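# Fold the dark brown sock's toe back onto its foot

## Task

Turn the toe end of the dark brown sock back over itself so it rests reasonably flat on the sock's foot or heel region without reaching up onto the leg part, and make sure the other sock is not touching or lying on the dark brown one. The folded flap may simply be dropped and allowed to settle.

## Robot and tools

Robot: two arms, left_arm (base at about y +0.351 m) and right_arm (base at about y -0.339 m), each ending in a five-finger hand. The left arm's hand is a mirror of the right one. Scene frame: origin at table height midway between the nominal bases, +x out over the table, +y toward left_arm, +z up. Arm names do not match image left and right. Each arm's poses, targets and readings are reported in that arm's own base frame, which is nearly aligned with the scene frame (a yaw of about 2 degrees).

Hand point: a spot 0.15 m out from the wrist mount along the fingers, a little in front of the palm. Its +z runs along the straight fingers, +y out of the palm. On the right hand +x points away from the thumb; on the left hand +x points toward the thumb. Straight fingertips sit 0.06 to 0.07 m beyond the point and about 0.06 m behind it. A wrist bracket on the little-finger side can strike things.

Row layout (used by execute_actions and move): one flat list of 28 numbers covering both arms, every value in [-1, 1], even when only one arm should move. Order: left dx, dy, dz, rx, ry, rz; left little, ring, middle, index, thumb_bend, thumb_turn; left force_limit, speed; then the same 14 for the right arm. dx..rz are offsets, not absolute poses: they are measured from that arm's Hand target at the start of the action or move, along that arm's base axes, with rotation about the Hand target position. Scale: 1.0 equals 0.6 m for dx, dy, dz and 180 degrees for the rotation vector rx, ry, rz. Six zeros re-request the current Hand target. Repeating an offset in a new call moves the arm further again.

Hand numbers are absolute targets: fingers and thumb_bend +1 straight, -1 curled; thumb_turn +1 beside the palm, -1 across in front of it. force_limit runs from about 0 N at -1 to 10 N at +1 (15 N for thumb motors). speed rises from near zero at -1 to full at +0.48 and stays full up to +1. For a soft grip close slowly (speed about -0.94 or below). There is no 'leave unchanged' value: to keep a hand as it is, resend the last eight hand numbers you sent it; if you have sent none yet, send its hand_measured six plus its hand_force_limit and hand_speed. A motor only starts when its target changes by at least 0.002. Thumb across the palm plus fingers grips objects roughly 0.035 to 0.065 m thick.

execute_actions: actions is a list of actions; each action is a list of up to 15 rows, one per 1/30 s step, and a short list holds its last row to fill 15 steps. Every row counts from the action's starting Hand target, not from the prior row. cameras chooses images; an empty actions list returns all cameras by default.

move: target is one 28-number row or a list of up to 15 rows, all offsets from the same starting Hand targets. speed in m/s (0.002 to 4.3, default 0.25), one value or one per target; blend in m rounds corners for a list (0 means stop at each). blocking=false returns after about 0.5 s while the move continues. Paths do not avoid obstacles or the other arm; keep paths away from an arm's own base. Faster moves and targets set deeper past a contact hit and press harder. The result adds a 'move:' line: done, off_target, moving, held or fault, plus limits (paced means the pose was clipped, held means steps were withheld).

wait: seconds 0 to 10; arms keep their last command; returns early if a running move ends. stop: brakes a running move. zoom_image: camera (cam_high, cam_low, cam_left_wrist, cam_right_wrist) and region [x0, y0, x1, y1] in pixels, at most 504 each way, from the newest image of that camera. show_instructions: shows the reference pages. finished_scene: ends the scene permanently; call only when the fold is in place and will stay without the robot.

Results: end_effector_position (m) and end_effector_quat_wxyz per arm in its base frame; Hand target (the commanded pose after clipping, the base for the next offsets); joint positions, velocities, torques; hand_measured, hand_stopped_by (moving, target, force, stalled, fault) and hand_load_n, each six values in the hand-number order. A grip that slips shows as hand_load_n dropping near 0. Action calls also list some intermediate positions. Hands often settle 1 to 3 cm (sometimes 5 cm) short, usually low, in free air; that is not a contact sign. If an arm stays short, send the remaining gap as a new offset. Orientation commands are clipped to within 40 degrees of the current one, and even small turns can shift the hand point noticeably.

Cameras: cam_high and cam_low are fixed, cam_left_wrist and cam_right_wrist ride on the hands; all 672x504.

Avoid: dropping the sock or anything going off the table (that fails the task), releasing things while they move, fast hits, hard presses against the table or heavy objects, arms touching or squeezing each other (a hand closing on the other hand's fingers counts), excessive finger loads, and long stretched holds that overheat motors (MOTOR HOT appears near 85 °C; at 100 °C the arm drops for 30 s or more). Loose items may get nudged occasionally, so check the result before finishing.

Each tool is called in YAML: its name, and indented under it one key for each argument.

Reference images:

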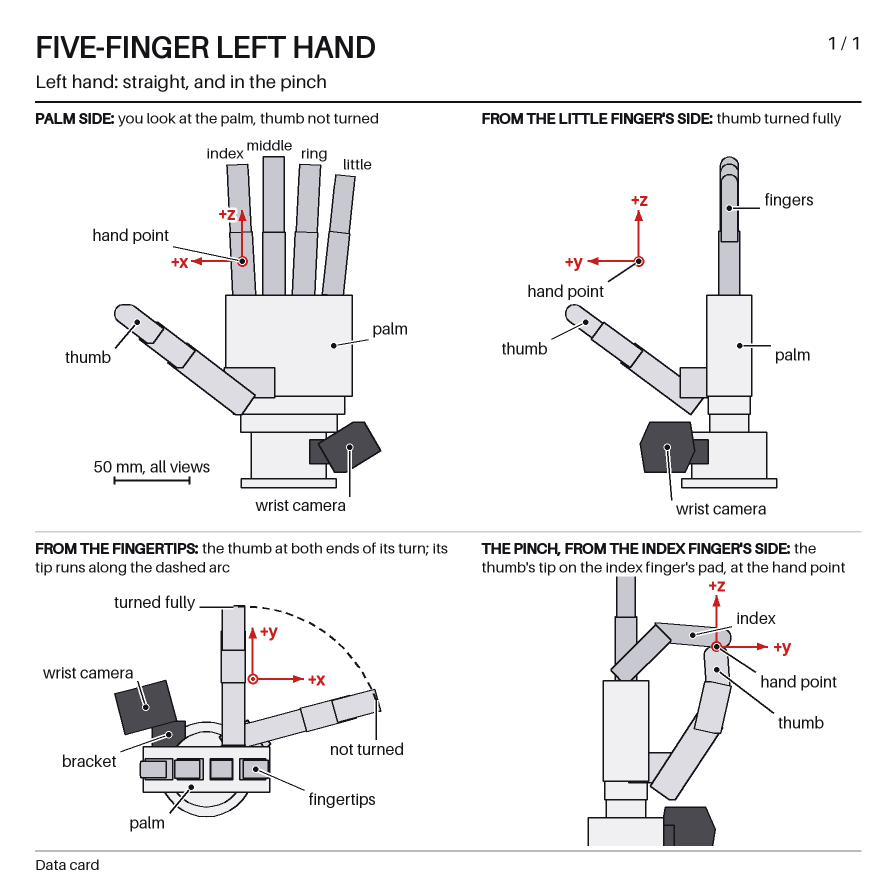

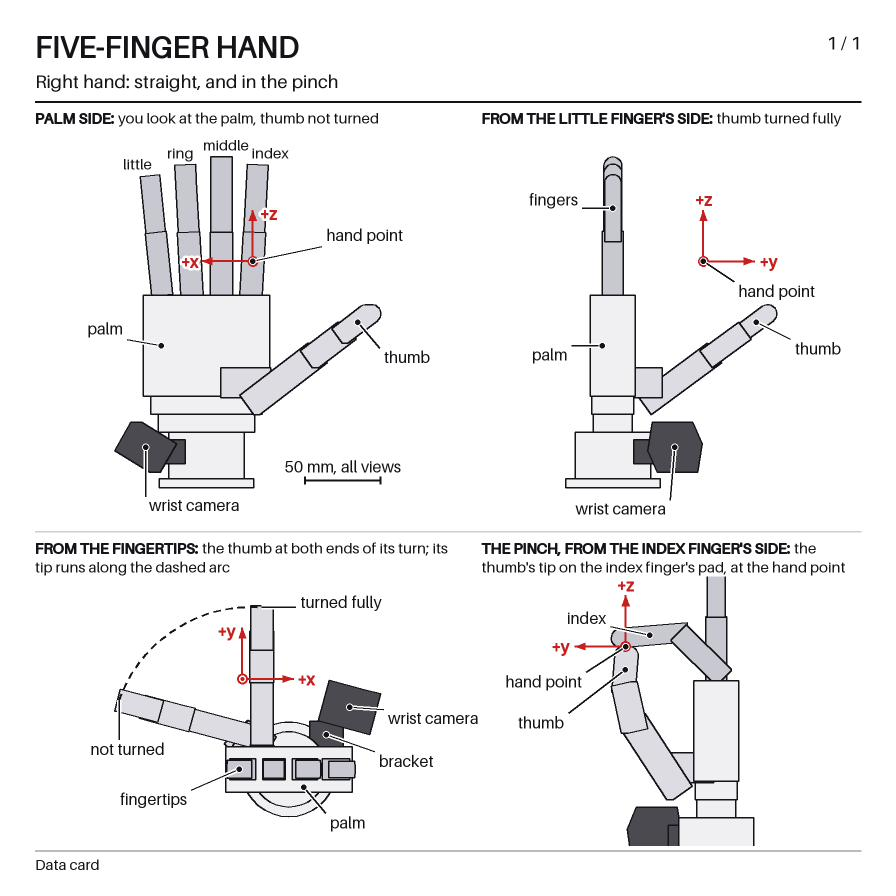

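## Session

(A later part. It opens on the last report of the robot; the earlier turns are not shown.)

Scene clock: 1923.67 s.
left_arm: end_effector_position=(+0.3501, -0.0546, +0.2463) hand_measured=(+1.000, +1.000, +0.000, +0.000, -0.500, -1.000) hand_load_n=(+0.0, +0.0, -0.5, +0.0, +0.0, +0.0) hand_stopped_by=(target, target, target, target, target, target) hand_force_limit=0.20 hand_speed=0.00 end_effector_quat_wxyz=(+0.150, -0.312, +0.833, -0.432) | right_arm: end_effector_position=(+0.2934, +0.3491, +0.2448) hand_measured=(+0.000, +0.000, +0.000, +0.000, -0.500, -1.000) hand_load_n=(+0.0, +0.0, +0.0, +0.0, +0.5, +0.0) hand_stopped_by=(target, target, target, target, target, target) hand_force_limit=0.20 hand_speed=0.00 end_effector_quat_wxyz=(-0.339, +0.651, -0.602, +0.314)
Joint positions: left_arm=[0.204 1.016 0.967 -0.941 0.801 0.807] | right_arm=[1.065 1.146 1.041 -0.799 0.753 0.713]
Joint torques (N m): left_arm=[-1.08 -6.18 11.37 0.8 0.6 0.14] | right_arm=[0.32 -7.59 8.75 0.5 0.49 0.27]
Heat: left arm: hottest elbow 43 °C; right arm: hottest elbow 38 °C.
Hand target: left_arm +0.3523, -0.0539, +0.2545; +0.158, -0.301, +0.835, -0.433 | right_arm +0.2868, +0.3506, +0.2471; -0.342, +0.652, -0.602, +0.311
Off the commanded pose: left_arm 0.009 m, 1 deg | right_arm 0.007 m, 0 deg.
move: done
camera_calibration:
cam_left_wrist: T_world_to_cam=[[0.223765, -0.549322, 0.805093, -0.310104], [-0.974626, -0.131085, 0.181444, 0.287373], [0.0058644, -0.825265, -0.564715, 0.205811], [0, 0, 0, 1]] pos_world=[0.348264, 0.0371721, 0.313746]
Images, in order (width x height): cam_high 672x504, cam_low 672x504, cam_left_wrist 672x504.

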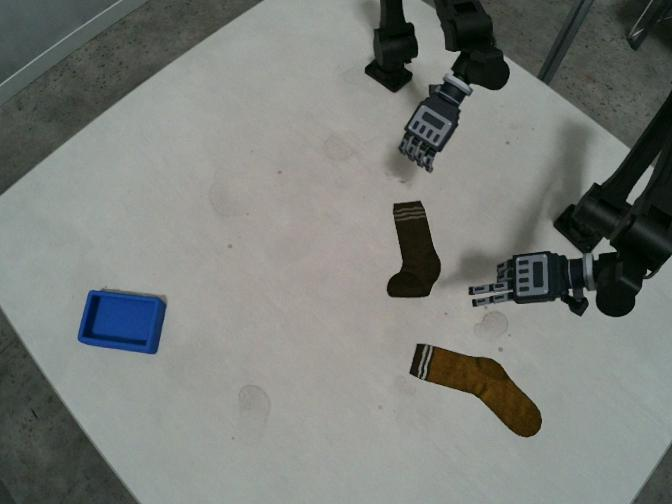

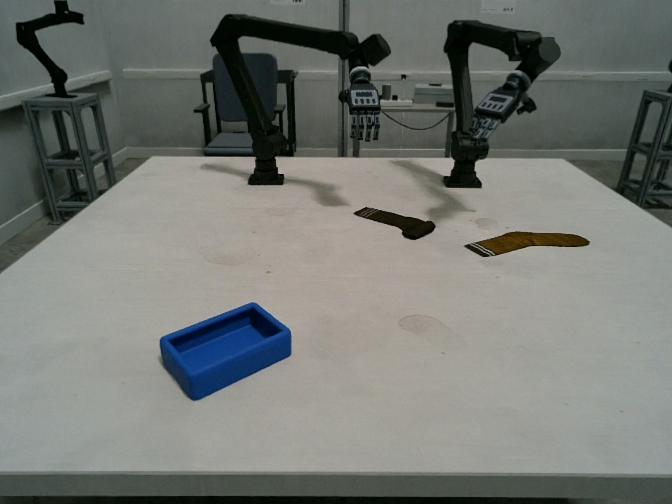

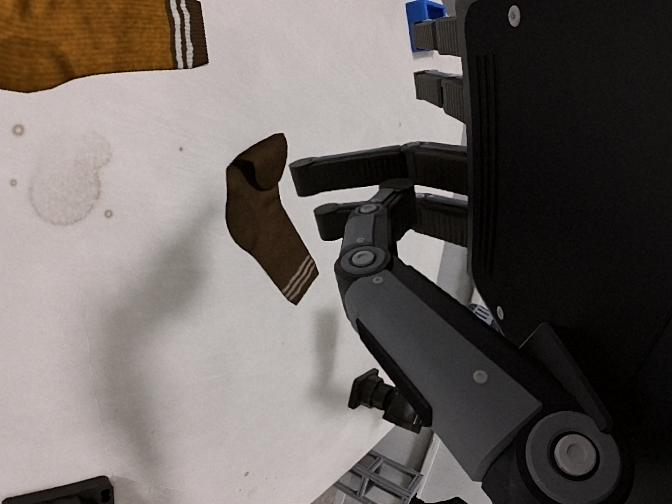

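move:
  target:
    - [0.1295,-0.3018,-0.2242,0,0,-0.0778,1,0,0,0,-0.5,-1,0.2,0,0.074,0.0722,-0.2618,0,0,0,0,0,0,0,-0.5,-1,0.2,0]
    - [0.1295,-0.3018,-0.2242,0,0,-0.0778,1,0,0,0,-0.5,-1,0.2,0,0.074,0.0722,-0.42,0,0,0,0,0,0,0,-0.5,-1,0.2,0]
  speed: [0.2,0.06]
  cameras: ["cam_left_wrist","cam_high"]

zoom_image:
  camera: "cam_left_wrist"
  region: [60, 20, 400, 400]

Scene clock: 1942.53 s.
left_arm: end_effector_position=(+0.4180, -0.2303, +0.1095) hand_measured=(+1.000, +0.000, +0.000, +0.000, -0.500, -1.000) hand_load_n=(+0.0, +0.0, +0.0, +0.0, +0.0, +0.0) hand_stopped_by=(target, target, target, target, target, target) hand_force_limit=0.20 hand_speed=0.00 end_effector_quat_wxyz=(+0.093, -0.198, +0.870, -0.441) | right_arm: end_effector_position=(+0.3345, +0.4115, +0.0289) hand_measured=(+0.000, +0.000, +0.000, +0.000, -0.500, -1.000) hand_load_n=(+0.0, +0.0, -2.0, +0.0, +0.0, +0.0) hand_stopped_by=(target, target, target, target, target, target) hand_force_limit=0.20 hand_speed=0.00 end_effector_quat_wxyz=(-0.374, +0.633, -0.606, +0.303)
Joint positions: left_arm=[-0.263 1.411 0.901 -0.346 0.668 0.604] | right_arm=[1.049 1.588 0.793 -0.015 0.738 0.698]
Joint torques (N m): left_arm=[-1.03 -9.7 11.11 1.91 0.25 -0.13] | right_arm=[-1.67 -7 4.45 1.18 -0.12 -0.01]
Heat: left arm: hottest elbow 44 °C; right arm: hottest elbow 38 °C.
Hand target: left_arm +0.4301, -0.2349, +0.1200; +0.104, -0.197, +0.865, -0.449 | right_arm +0.3311, +0.3940, -0.0050; -0.341, +0.652, -0.602, +0.311
Off the commanded pose: left_arm 0.017 m, 2 deg | right_arm 0.038 m, 4 deg.
move: off_target (left_arm, right_arm)
camera_calibration:
cam_left_wrist: T_world_to_cam=[[0.0719392, -0.600833, 0.796131, -0.259081], [-0.974673, 0.127109, 0.184, 0.414456], [-0.211749, -0.789204, -0.576471, 0.083819], [0, 0, 0, 1]] pos_world=[0.440346, -0.142195, 0.178322]
Images, in order (width x height): cam_high 672x504, cam_left_wrist 672x504.

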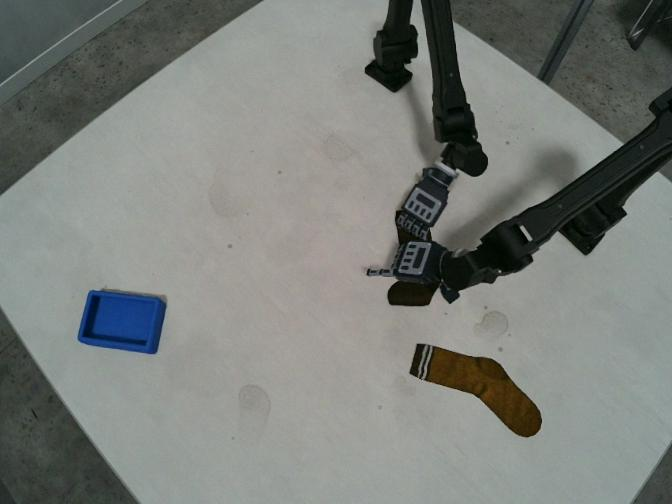

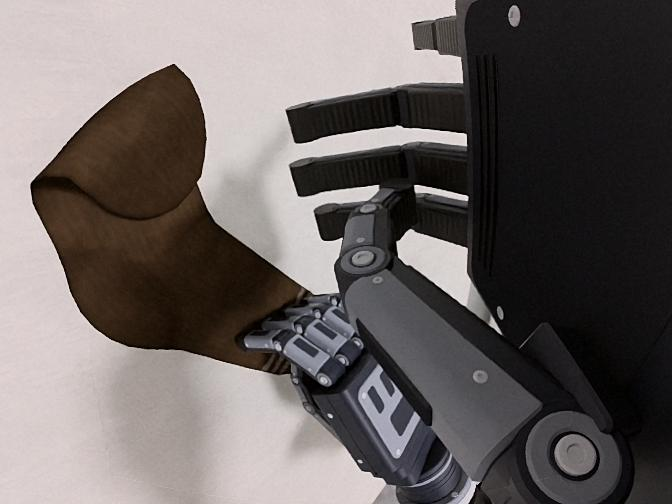

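Scaled by 1.326 from the camera's 672x504 image, which has a finer 960x720 frame.

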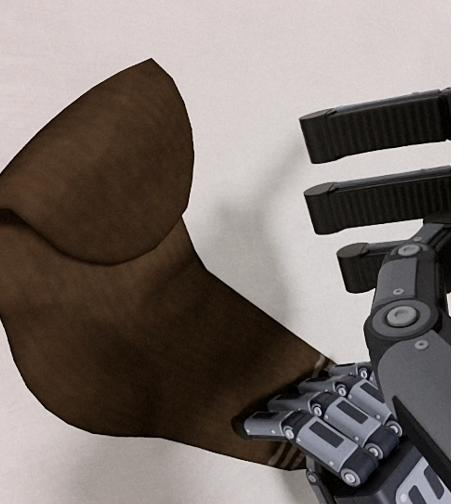

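move:
  target:
    - [0.0215,-0.0068,-0.09,0,0,0.0778,1,1,0,0,-0.5,-1,0.2,0,0,0,0,0,0,0,0,0,0,0,-0.5,-1,0.2,0]
    - [0.0215,-0.0068,-0.1745,0,0,0.0778,1,1,0,0,-0.5,-1,0.2,0,0,0,0,0,0,0,0,0,0,0,-0.5,-1,0.2,0]
  speed: [0.1,0.05]
  cameras: ["cam_left_wrist"]

Scene clock: 1969.87 s.
left_arm: end_effector_position=(+0.4488, -0.2355, +0.0280) hand_measured=(+1.000, +1.000, +0.000, +0.000, -0.500, -1.000) hand_load_n=(+0.0, +0.0, +0.0, +0.0, +0.5, +0.0) hand_stopped_by=(target, target, target, target, target, target) hand_force_limit=0.20 hand_speed=0.00 end_effector_quat_wxyz=(+0.168, -0.295, +0.833, -0.436) | right_arm: end_effector_position=(+0.3345, +0.4115, +0.0289) hand_measured=(+0.000, +0.000, +0.000, +0.000, -0.500, -1.000) hand_load_n=(+0.0, +0.0, -2.0, +0.0, +0.0, +0.0) hand_stopped_by=(target, target, target, target, target, target) hand_force_limit=0.20 hand_speed=0.00 end_effector_quat_wxyz=(-0.374, +0.633, -0.606, +0.303)
Joint positions: left_arm=[-0.3 1.558 0.752 0.129 0.456 0.369] | right_arm=[1.049 1.588 0.793 -0.015 0.738 0.698]
Joint torques (N m): left_arm=[-2.08 -9.47 6.8 2.18 0.11 -0.15] | right_arm=[-1.67 -6.95 4.45 1.18 -0.12 0]
Motor temperatures (°C): left_arm=[23 26 44 27 26 24] | right_arm=[22 27 35 27 24 26]
Heat: left arm: hottest elbow 44 °C; right arm: hottest elbow 35 °C.
Hand target: left_arm +0.4429, -0.2391, +0.0152; +0.158, -0.301, +0.835, -0.433 | right_arm +0.3311, +0.3940, -0.0050; -0.341, +0.652, -0.602, +0.311
Off the commanded pose: left_arm 0.014 m, 1 deg | right_arm 0.038 m, 4 deg.
move: off_target (left_arm, right_arm)
camera_calibration:
cam_left_wrist: T_world_to_cam=[[0.178006, -0.559871, 0.809234, -0.23792], [-0.983803, -0.118894, 0.134148, 0.407764], [0.0211078, -0.820006, -0.571966, -0.0726953], [0, 0, 0, 1]] pos_world=[0.445045, -0.144334, 0.0962525]
Images, in order (width x height): cam_left_wrist 672x504.

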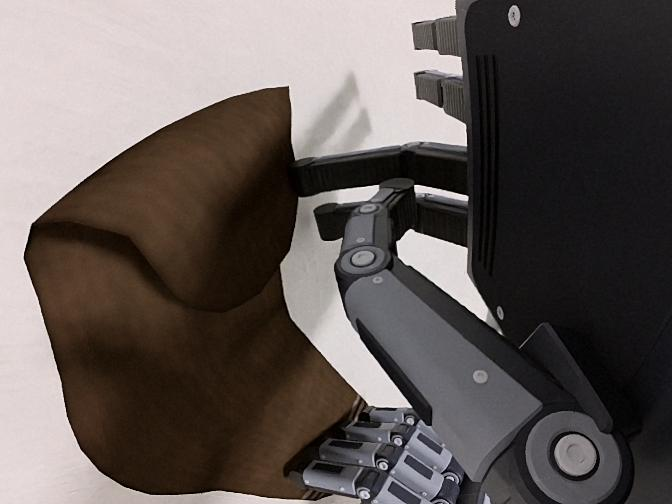

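move:
  target:
    - [-0.0817,0.0733,-0.002,0,0,0,1,1,0,0,-0.5,-1,0.2,0,0,0,0,0,0,0,0,0,0,0,-0.5,-1,0.2,0]
  speed: [0.04]
  cameras: ["cam_left_wrist"]

Scene clock: 1976.40 s.
left_arm: end_effector_position=(+0.4029, -0.2036, +0.0263) hand_measured=(+1.000, +1.000, +0.000, +0.000, -0.500, -1.000) hand_load_n=(+0.0, +0.0, +0.0, +0.0, +0.0, +0.0) hand_stopped_by=(target, target, target, target, target, target) hand_force_limit=0.20 hand_speed=0.00 end_effector_quat_wxyz=(+0.163, -0.298, +0.829, -0.444) | right_arm: end_effector_position=(+0.3345, +0.4115, +0.0289) hand_measured=(+0.000, +0.000, +0.000, +0.000, -0.500, -1.000) hand_load_n=(+0.0, +0.0, -2.0, +0.0, +0.0, +0.0) hand_stopped_by=(target, target, target, target, target, target) hand_force_limit=0.20 hand_speed=0.00 end_effector_quat_wxyz=(-0.374, +0.633, -0.606, +0.303)
Joint positions: left_arm=[-0.243 1.444 0.607 0.148 0.513 0.391] | right_arm=[1.049 1.588 0.793 -0.015 0.738 0.698]
Joint torques (N m): left_arm=[0.38 -8.23 5.5 1.25 0.12 0.16] | right_arm=[-1.67 -6.89 4.44 1.18 -0.12 0]
Heat: left arm: hottest elbow 43 °C; right arm: hottest elbow 35 °C.
Hand target: left_arm +0.3939, -0.1951, +0.0141; +0.158, -0.301, +0.835, -0.433 | right_arm +0.3311, +0.3940, -0.0049; -0.342, +0.652, -0.602, +0.311
Off the commanded pose: left_arm 0.017 m, 2 deg | right_arm 0.038 m, 4 deg.
move: off_target (left_arm, right_arm)
camera_calibration:
cam_left_wrist: T_world_to_cam=[[0.183109, -0.543488, 0.819202, -0.20943], [-0.982925, -0.116613, 0.142339, 0.366583], [0.01817, -0.831277, -0.555561, -0.0480703], [0, 0, 0, 1]] pos_world=[0.399546, -0.111034, 0.0926806]
Images, in order (width x height): cam_left_wrist 672x504.

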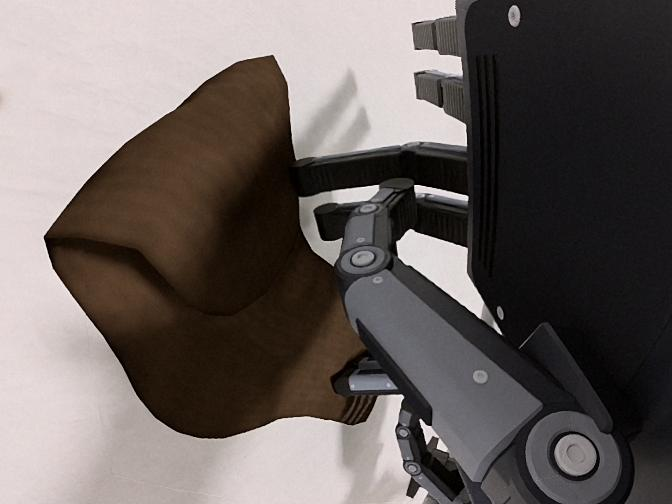

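move:
  target:
    - [0,0,0.012,0,0,0,1,1,0,0,-0.5,-1,0.2,0,0,0,0,0,0,0,0,0,0,0,-0.5,-1,0.2,0]
  speed: [0.02]
  cameras: ["cam_left_wrist"]

Scene clock: 1983.97 s.
left_arm: end_effector_position=(+0.4006, -0.2028, +0.0271) hand_measured=(+1.000, +1.000, +0.000, +0.000, -0.500, -1.000) hand_load_n=(+0.0, +0.0, +0.0, +0.0, +0.0, +0.0) hand_stopped_by=(target, target, target, target, target, target) hand_force_limit=0.20 hand_speed=0.00 end_effector_quat_wxyz=(+0.161, -0.298, +0.831, -0.441) | right_arm: end_effector_position=(+0.3345, +0.4115, +0.0289) hand_measured=(+0.000, +0.000, +0.000, +0.000, -0.500, -1.000) hand_load_n=(+0.0, +0.0, -2.0, +0.0, +0.0, +0.0) hand_stopped_by=(target, target, target, target, target, target) hand_force_limit=0.20 hand_speed=0.00 end_effector_quat_wxyz=(-0.374, +0.633, -0.606, +0.303)
Joint positions: left_arm=[-0.243 1.436 0.607 0.132 0.513 0.394] | right_arm=[1.049 1.588 0.793 -0.015 0.738 0.698]
Joint torques (N m): left_arm=[0.21 -9.23 6.26 0.9 0.16 0.12] | right_arm=[-1.67 -6.95 4.45 1.2 -0.12 0]
Heat: left arm: hottest elbow 42 °C; right arm: hottest elbow 35 °C.
Hand target: left_arm +0.3939, -0.1951, +0.0212; +0.158, -0.301, +0.835, -0.432 | right_arm +0.3311, +0.3940, -0.0049; -0.342, +0.652, -0.602, +0.311
Off the commanded pose: left_arm 0.012 m, 1 deg | right_arm 0.038 m, 4 deg.
move: off_target (left_arm, right_arm)
camera_calibration:
cam_left_wrist: T_world_to_cam=[[0.187574, -0.546566, 0.816139, -0.211579], [-0.98216, -0.115647, 0.148282, 0.363957], [0.0133378, -0.829393, -0.558507, -0.0444704], [0, 0, 0, 1]] pos_world=[0.397743, -0.110435, 0.0938724]
Images, in order (width x height): cam_left_wrist 672x504.

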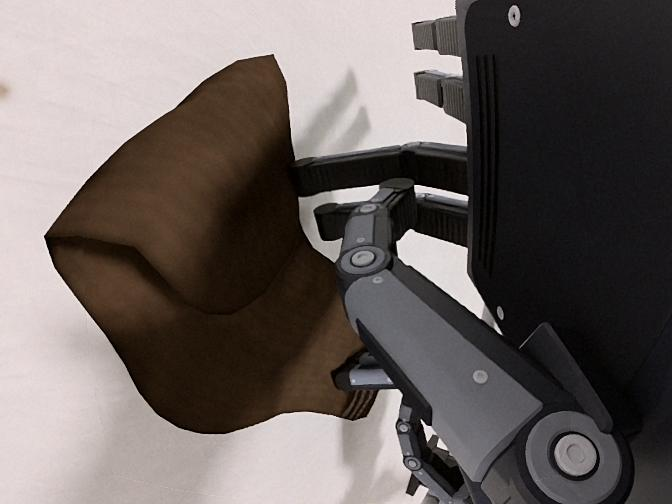

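move:
  target:
    - [0,0,0.012,0,0,0,1,1,0,0,-0.5,-1,0.2,0,0,0,0,0,0,0,0,0,0,0,-0.5,-1,0.2,0]
  speed: [0.02]
  cameras: ["cam_left_wrist"]

Scene clock: 1986.90 s.
left_arm: end_effector_position=(+0.3958, -0.2016, +0.0288) hand_measured=(+1.000, +1.000, +0.000, +0.000, -0.500, -1.000) hand_load_n=(+0.0, -0.5, +0.0, +0.0, +0.0, +0.0) hand_stopped_by=(target, target, target, target, target, target) hand_force_limit=0.20 hand_speed=0.00 end_effector_quat_wxyz=(+0.155, -0.302, +0.833, -0.437) | right_arm: end_effector_position=(+0.3345, +0.4115, +0.0289) hand_measured=(+0.000, +0.000, +0.000, +0.000, -0.500, -1.000) hand_load_n=(+0.0, +0.0, -2.0, +0.0, +0.0, +0.0) hand_stopped_by=(target, target, target, target, target, target) hand_force_limit=0.20 hand_speed=0.00 end_effector_quat_wxyz=(-0.374, +0.633, -0.606, +0.303)
Joint positions: left_arm=[-0.243 1.422 0.607 0.101 0.513 0.394] | right_arm=[1.049 1.588 0.793 -0.015 0.738 0.698]
Joint torques (N m): left_arm=[-0.26 -9.58 6.71 0.88 0.18 0.18] | right_arm=[-1.67 -7 4.45 1.2 -0.12 0]
Heat: left arm: hottest elbow 42 °C; right arm: hottest elbow 35 °C.
Hand target: left_arm +0.3939, -0.1952, +0.0285; +0.158, -0.301, +0.835, -0.433 | right_arm +0.3311, +0.3940, -0.0049; -0.342, +0.652, -0.602, +0.311
Off the commanded pose: left_arm 0.007 m, 1 deg | right_arm 0.038 m, 4 deg.
move: off_target (right_arm)
camera_calibration:
cam_left_wrist: T_world_to_cam=[[0.200524, -0.549995, 0.810738, -0.216975], [-0.97968, -0.116071, 0.163569, 0.357642], [0.00414145, -0.827063, -0.562094, -0.0383424], [0, 0, 0, 1]] pos_world=[0.394042, -0.109535, 0.0958589]
Images, in order (width x height): cam_left_wrist 672x504.

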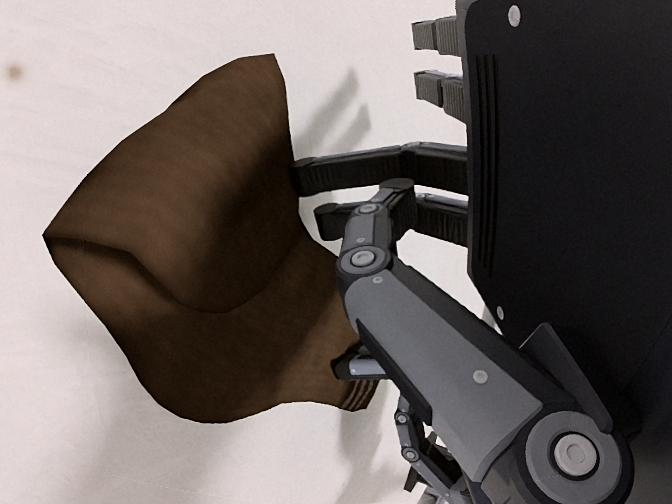

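move:
  target:
    - [0,0,0.012,0,0,0,1,1,0,0,-0.5,-1,0.2,0,0,0,0,0,0,0,0,0,0,0,-0.5,-1,0.2,0]
  speed: [0.02]
  cameras: ["cam_left_wrist"]

Scene clock: 1990.00 s.
left_arm: end_effector_position=(+0.3918, -0.2006, +0.0324) hand_measured=(+1.000, +1.000, +0.000, +0.000, -0.500, -1.000) hand_load_n=(+0.0, +0.0, +0.0, +0.0, +0.0, +0.0) hand_stopped_by=(target, target, target, target, target, target) hand_force_limit=0.20 hand_speed=0.00 end_effector_quat_wxyz=(+0.151, -0.303, +0.834, -0.435) | right_arm: end_effector_position=(+0.3345, +0.4115, +0.0289) hand_measured=(+0.000, +0.000, +0.000, +0.000, -0.500, -1.000) hand_load_n=(+0.0, +0.0, -2.0, +0.0, +0.0, +0.0) hand_stopped_by=(target, target, target, target, target, target) hand_force_limit=0.20 hand_speed=0.00 end_effector_quat_wxyz=(-0.374, +0.633, -0.606, +0.303)
Joint positions: left_arm=[-0.243 1.403 0.607 0.073 0.513 0.394] | right_arm=[1.049 1.588 0.793 -0.015 0.738 0.698]
Joint torques (N m): left_arm=[-0.03 -8.94 7.49 1.1 0.19 0.17] | right_arm=[-1.73 -6.95 4.46 1.2 -0.12 0]
Heat: left arm: hottest elbow 42 °C; right arm: hottest elbow 34 °C.
Hand target: left_arm +0.3938, -0.1952, +0.0356; +0.158, -0.301, +0.835, -0.433 | right_arm +0.3311, +0.3940, -0.0049; -0.342, +0.652, -0.602, +0.311
Off the commanded pose: left_arm 0.007 m, 1 deg | right_arm 0.038 m, 4 deg.
move: off_target (right_arm)
camera_calibration:
cam_left_wrist: T_world_to_cam=[[0.208325, -0.551991, 0.807407, -0.221962], [-0.978059, -0.116545, 0.172679, 0.352271], [-0.00121772, -0.825665, -0.564159, -0.0330273], [0, 0, 0, 1]] pos_world=[0.390742, -0.108735, 0.0997509]
Images, in order (width x height): cam_left_wrist 672x504.

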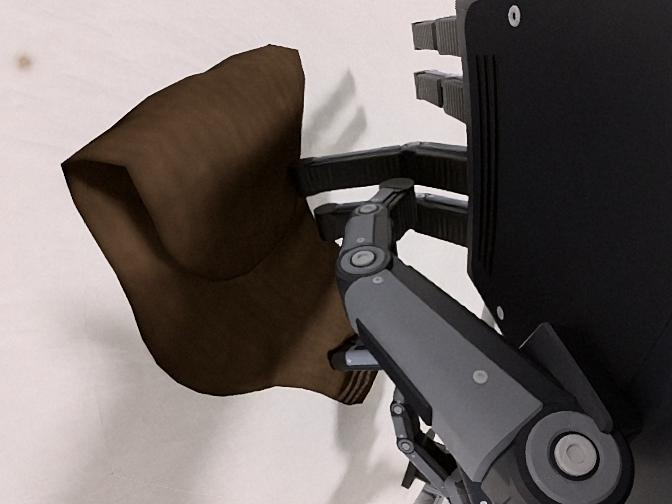

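move:
  target:
    - [0,0,0.012,0,0,0,1,1,0,0,-0.5,-1,0.2,0,0,0,0,0,0,0,0,0,0,0,-0.5,-1,0.2,0]
  speed: [0.02]
  cameras: ["cam_left_wrist"]

Scene clock: 1993.37 s.
left_arm: end_effector_position=(+0.3881, -0.1997, +0.0364) hand_measured=(+1.000, +1.000, +0.000, +0.000, -0.500, -1.000) hand_load_n=(+0.0, +0.0, +0.0, +0.0, +0.0, +0.0) hand_stopped_by=(target, target, target, target, target, target) hand_force_limit=0.20 hand_speed=0.00 end_effector_quat_wxyz=(+0.148, -0.305, +0.835, -0.433) | right_arm: end_effector_position=(+0.3345, +0.4115, +0.0289) hand_measured=(+0.000, +0.000, +0.000, +0.000, -0.500, -1.000) hand_load_n=(+0.0, +0.0, -2.0, +0.0, +0.0, +0.0) hand_stopped_by=(target, target, target, target, target, target) hand_force_limit=0.20 hand_speed=0.00 end_effector_quat_wxyz=(-0.374, +0.633, -0.606, +0.303)
Joint positions: left_arm=[-0.243 1.385 0.607 0.046 0.513 0.394] | right_arm=[1.049 1.588 0.793 -0.015 0.738 0.698]
Joint torques (N m): left_arm=[0.44 -9.17 8.44 1.18 0.15 0.16] | right_arm=[-1.61 -6.95 4.44 1.2 -0.12 0]
Heat: left arm: hottest elbow 42 °C; right arm: hottest elbow 34 °C.
Hand target: left_arm +0.3939, -0.1952, +0.0429; +0.158, -0.301, +0.835, -0.433 | right_arm +0.3311, +0.3940, -0.0049; -0.342, +0.652, -0.602, +0.311
Off the commanded pose: left_arm 0.010 m, 1 deg | right_arm 0.038 m, 4 deg.
move: off_target (right_arm)
camera_calibration:
cam_left_wrist: T_world_to_cam=[[0.214556, -0.553555, 0.8047, -0.226541], [-0.976695, -0.116819, 0.180055, 0.347186], [-0.00566587, -0.824579, -0.565719, -0.0280015], [0, 0, 0, 1]] pos_world=[0.387542, -0.107935, 0.103944]
Images, in order (width x height): cam_left_wrist 672x504.

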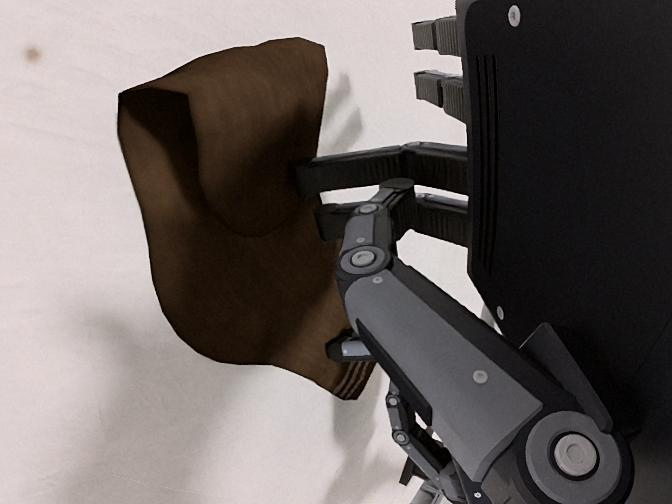

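move:
  target:
    - [0.005,-0.005,0.02,0,0,0,1,1,0,0,-0.5,-1,0.2,0,0,0,0,0,0,0,0,0,0,0,-0.5,-1,0.2,0]
    - [0.01,-0.01,0.13,0,0,0,1,1,0,0,-0.5,-1,0.2,0,0,0,0,0,0,0,0,0,0,0,-0.5,-1,0.2,0]
  speed: [0.02,0.1]
  cameras: ["cam_left_wrist"]

zoom_image:
  camera: "cam_left_wrist"
  region: [60, 20, 400, 400]

Scene clock: 1999.80 s.
left_arm: end_effector_position=(+0.3835, -0.1972, +0.0993) hand_measured=(+1.000, +1.000, +0.000, +0.000, -0.500, -1.000) hand_load_n=(+0.0, +0.0, +0.0, +0.0, +0.0, +0.0) hand_stopped_by=(target, target, target, target, target, target) hand_force_limit=0.20 hand_speed=0.00 end_effector_quat_wxyz=(+0.141, -0.312, +0.839, -0.424) | right_arm: end_effector_position=(+0.3345, +0.4115, +0.0289) hand_measured=(+0.000, +0.000, +0.000, +0.000, -0.500, -1.000) hand_load_n=(+0.0, +0.0, -2.0, +0.0, +0.0, +0.0) hand_stopped_by=(target, target, target, target, target, target) hand_force_limit=0.20 hand_speed=0.00 end_effector_quat_wxyz=(-0.374, +0.633, -0.606, +0.303)
Joint positions: left_arm=[-0.243 1.24 0.699 -0.217 0.505 0.394] | right_arm=[1.049 1.588 0.793 -0.015 0.738 0.698]
Joint torques (N m): left_arm=[-1.14 -8.64 12.67 1.16 0.11 0.05] | right_arm=[-1.61 -7 4.44 1.2 -0.12 0]
Heat: left arm: hottest elbow 42 °C; right arm: hottest elbow 34 °C.
Hand target: left_arm +0.3999, -0.2012, +0.1209; +0.158, -0.301, +0.835, -0.433 | right_arm +0.3311, +0.3940, -0.0049; -0.342, +0.652, -0.602, +0.311
Off the commanded pose: left_arm 0.027 m, 3 deg | right_arm 0.038 m, 4 deg.
move: off_target (left_arm, right_arm)
camera_calibration:
cam_left_wrist: T_world_to_cam=[[0.236977, -0.561362, 0.792915, -0.283788], [-0.971408, -0.124785, 0.201979, 0.325897], [-0.0144392, -0.818108, -0.574883, 0.015169], [0, 0, 0, 1]] pos_world=[0.384049, -0.106231, 0.167916]
Images, in order (width x height): cam_left_wrist 672x504.

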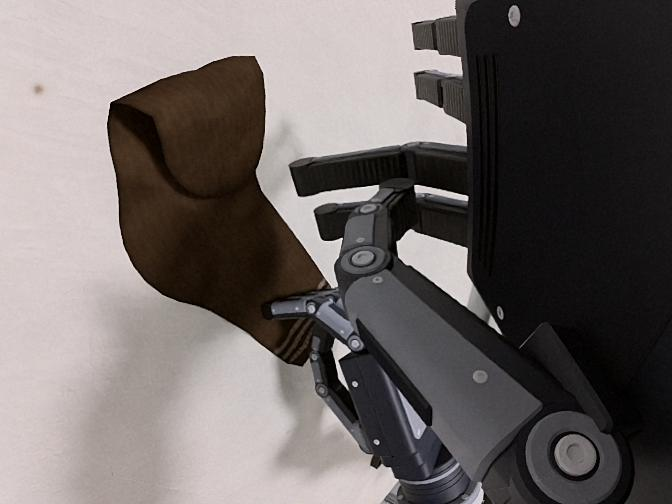

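Scaled by 1.326 from the camera's 672x504 image, which has a finer 960x720 frame.

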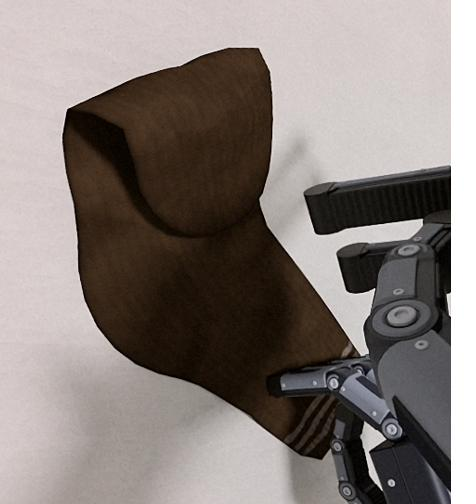

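move:
  target:
    - [0,0,0.15,0,0,0,1,1,0,0,-0.5,-1,0.2,0,0.006,0.028,0.055,0,0,0,0,0,0,0,-0.5,-1,0.2,0]
    - [-0.08,0.25,0.2,0,0,0,1,1,0,0,-0.5,-1,0.2,0,-0.07,-0.07,0.42,0,0,0,0,0,0,0,-0.5,-1,0.2,0]
  speed: [0.1,0.2]
  cameras: ["cam_high","cam_low","cam_left_wrist"]

zoom_image:
  camera: "cam_high"
  region: [370, 190, 470, 310]

zoom_image:
  camera: "cam_left_wrist"
  region: [190, 90, 350, 330]

zoom_image:
  camera: "cam_low"
  region: [340, 190, 460, 260]

Scene clock: 2009.27 s.
left_arm: end_effector_position=(+0.3399, -0.0555, +0.2163) hand_measured=(+1.000, +1.000, +0.000, +0.000, -0.500, -1.000) hand_load_n=(+0.0, +0.0, +0.0, +0.0, +0.0, +0.0) hand_stopped_by=(target, target, target, target, target, target) hand_force_limit=0.20 hand_speed=0.00 end_effector_quat_wxyz=(+0.133, -0.318, +0.835, -0.430) | right_arm: end_effector_position=(+0.2883, +0.3372, +0.2225) hand_measured=(+0.000, +0.000, +0.000, +0.000, -0.500, -1.000) hand_load_n=(+0.0, +0.0, +0.0, +0.0, +0.0, +0.0) hand_stopped_by=(target, target, target, target, target, target) hand_force_limit=0.20 hand_speed=0.00 end_effector_quat_wxyz=(-0.321, +0.661, -0.599, +0.318)
Joint positions: left_arm=[0.209 1.021 0.899 -0.913 0.806 0.818] | right_arm=[1.061 1.141 0.993 -0.795 0.75 0.709]
Joint torques (N m): left_arm=[-0.73 -6.36 14.34 0.83 0.63 0.12] | right_arm=[0.38 -6.77 12.75 0.49 0.49 0.28]
Heat: left arm: hottest elbow 43 °C; right arm: hottest elbow 34 °C.
Hand target: left_arm +0.3519, -0.0511, +0.2408; +0.158, -0.302, +0.835, -0.433 | right_arm +0.2891, +0.3520, +0.2470; -0.342, +0.652, -0.602, +0.311
Off the commanded pose: left_arm 0.028 m, 3 deg | right_arm 0.029 m, 3 deg.
move: off_target (left_arm, right_arm)
camera_calibration:
cam_left_wrist: T_world_to_cam=[[0.251099, -0.544176, 0.800514, -0.292183], [-0.967789, -0.125546, 0.218225, 0.272717], [-0.0182518, -0.829525, -0.558172, 0.194847], [0, 0, 0, 1]] pos_world=[0.340856, 0.0368697, 0.28314]
Images, in order (width x height): cam_high 672x504, cam_low 672x504, cam_left_wrist 672x504.

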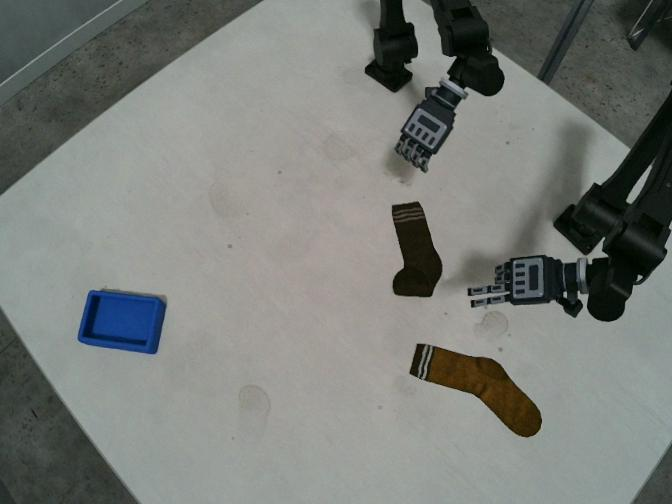

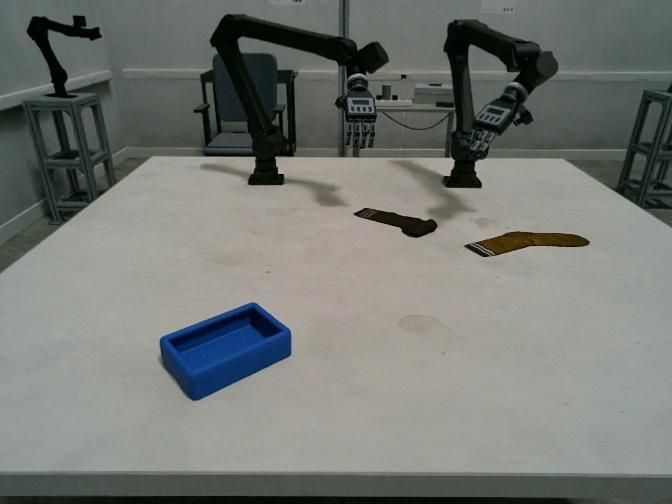

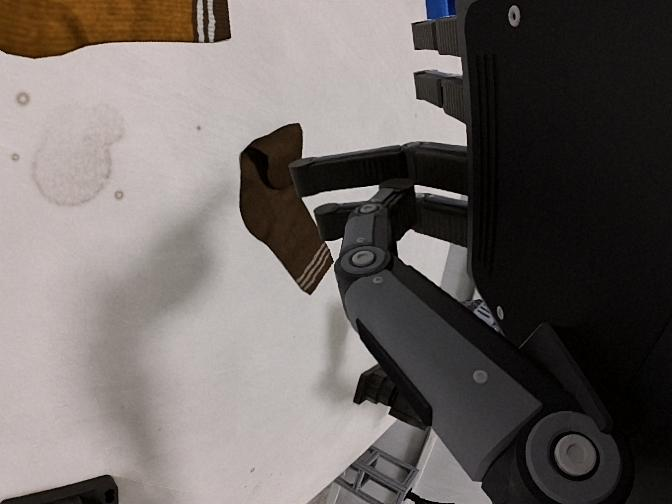

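Scaled by 4.200.

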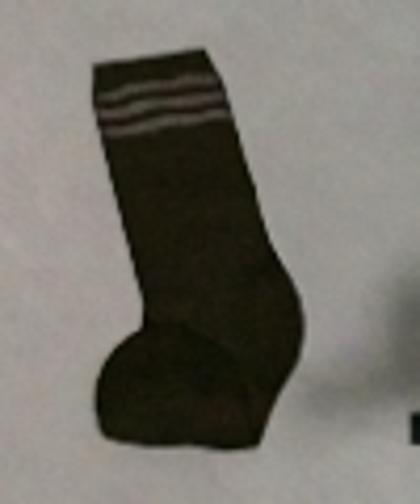

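Scaled by 2.100 from the camera's 672x504 image, which has a finer 960x720 frame.

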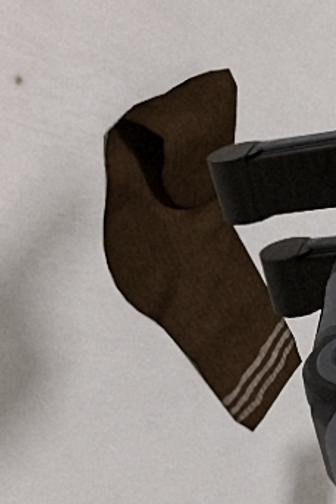

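Scaled by 4.200.

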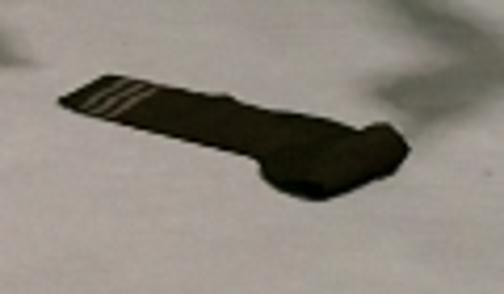

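wait:
  seconds: 1
  cameras: ["cam_high"]

zoom_image:
  camera: "cam_high"
  region: [370, 190, 470, 310]

Scene clock: 2017.80 s.
left_arm: end_effector_position=(+0.3399, -0.0555, +0.2163) hand_measured=(+1.000, +1.000, +0.000, +0.000, -0.500, -1.000) hand_load_n=(+0.0, +0.0, +0.0, +0.0, +0.0, +0.0) hand_stopped_by=(target, target, target, target, target, target) hand_force_limit=0.20 hand_speed=0.00 end_effector_quat_wxyz=(+0.133, -0.318, +0.835, -0.429) | right_arm: end_effector_position=(+0.2883, +0.3372, +0.2225) hand_measured=(+0.000, +0.000, +0.000, +0.000, -0.500, -1.000) hand_load_n=(-0.5, +0.0, +0.0, +0.0, +0.0, -0.5) hand_stopped_by=(target, target, target, target, target, target) hand_force_limit=0.20 hand_speed=0.00 end_effector_quat_wxyz=(-0.321, +0.661, -0.599, +0.318)
Joint positions: left_arm=[0.209 1.021 0.899 -0.913 0.806 0.819] | right_arm=[1.061 1.141 0.993 -0.795 0.75 0.709]
Joint torques (N m): left_arm=[-0.5 -6.48 14.37 0.64 0.61 0.15] | right_arm=[0.32 -6.77 12.77 0.47 0.49 0.27]
Heat: left arm: hottest elbow 44 °C; right arm: hottest elbow 35 °C.
Hand target: left_arm +0.3520, -0.0511, +0.2408; +0.158, -0.301, +0.835, -0.433 | right_arm +0.2890, +0.3520, +0.2470; -0.342, +0.652, -0.602, +0.311
Off the commanded pose: left_arm 0.028 m, 3 deg | right_arm 0.029 m, 3 deg.
wait: 1.00 s; at rest from the start
Images, in order (width x height): cam_high 672x504.

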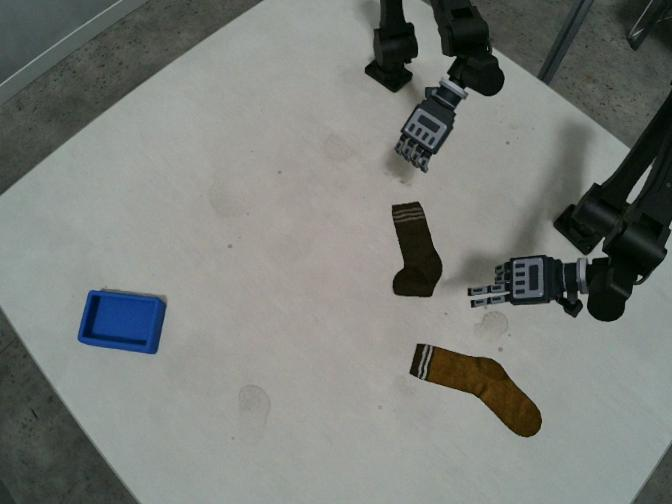

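Scaled by 4.200.

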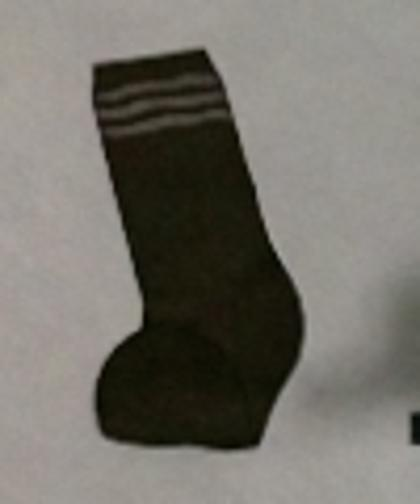

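finished_scene:
  scene: 1

The scene is finished: the task was done.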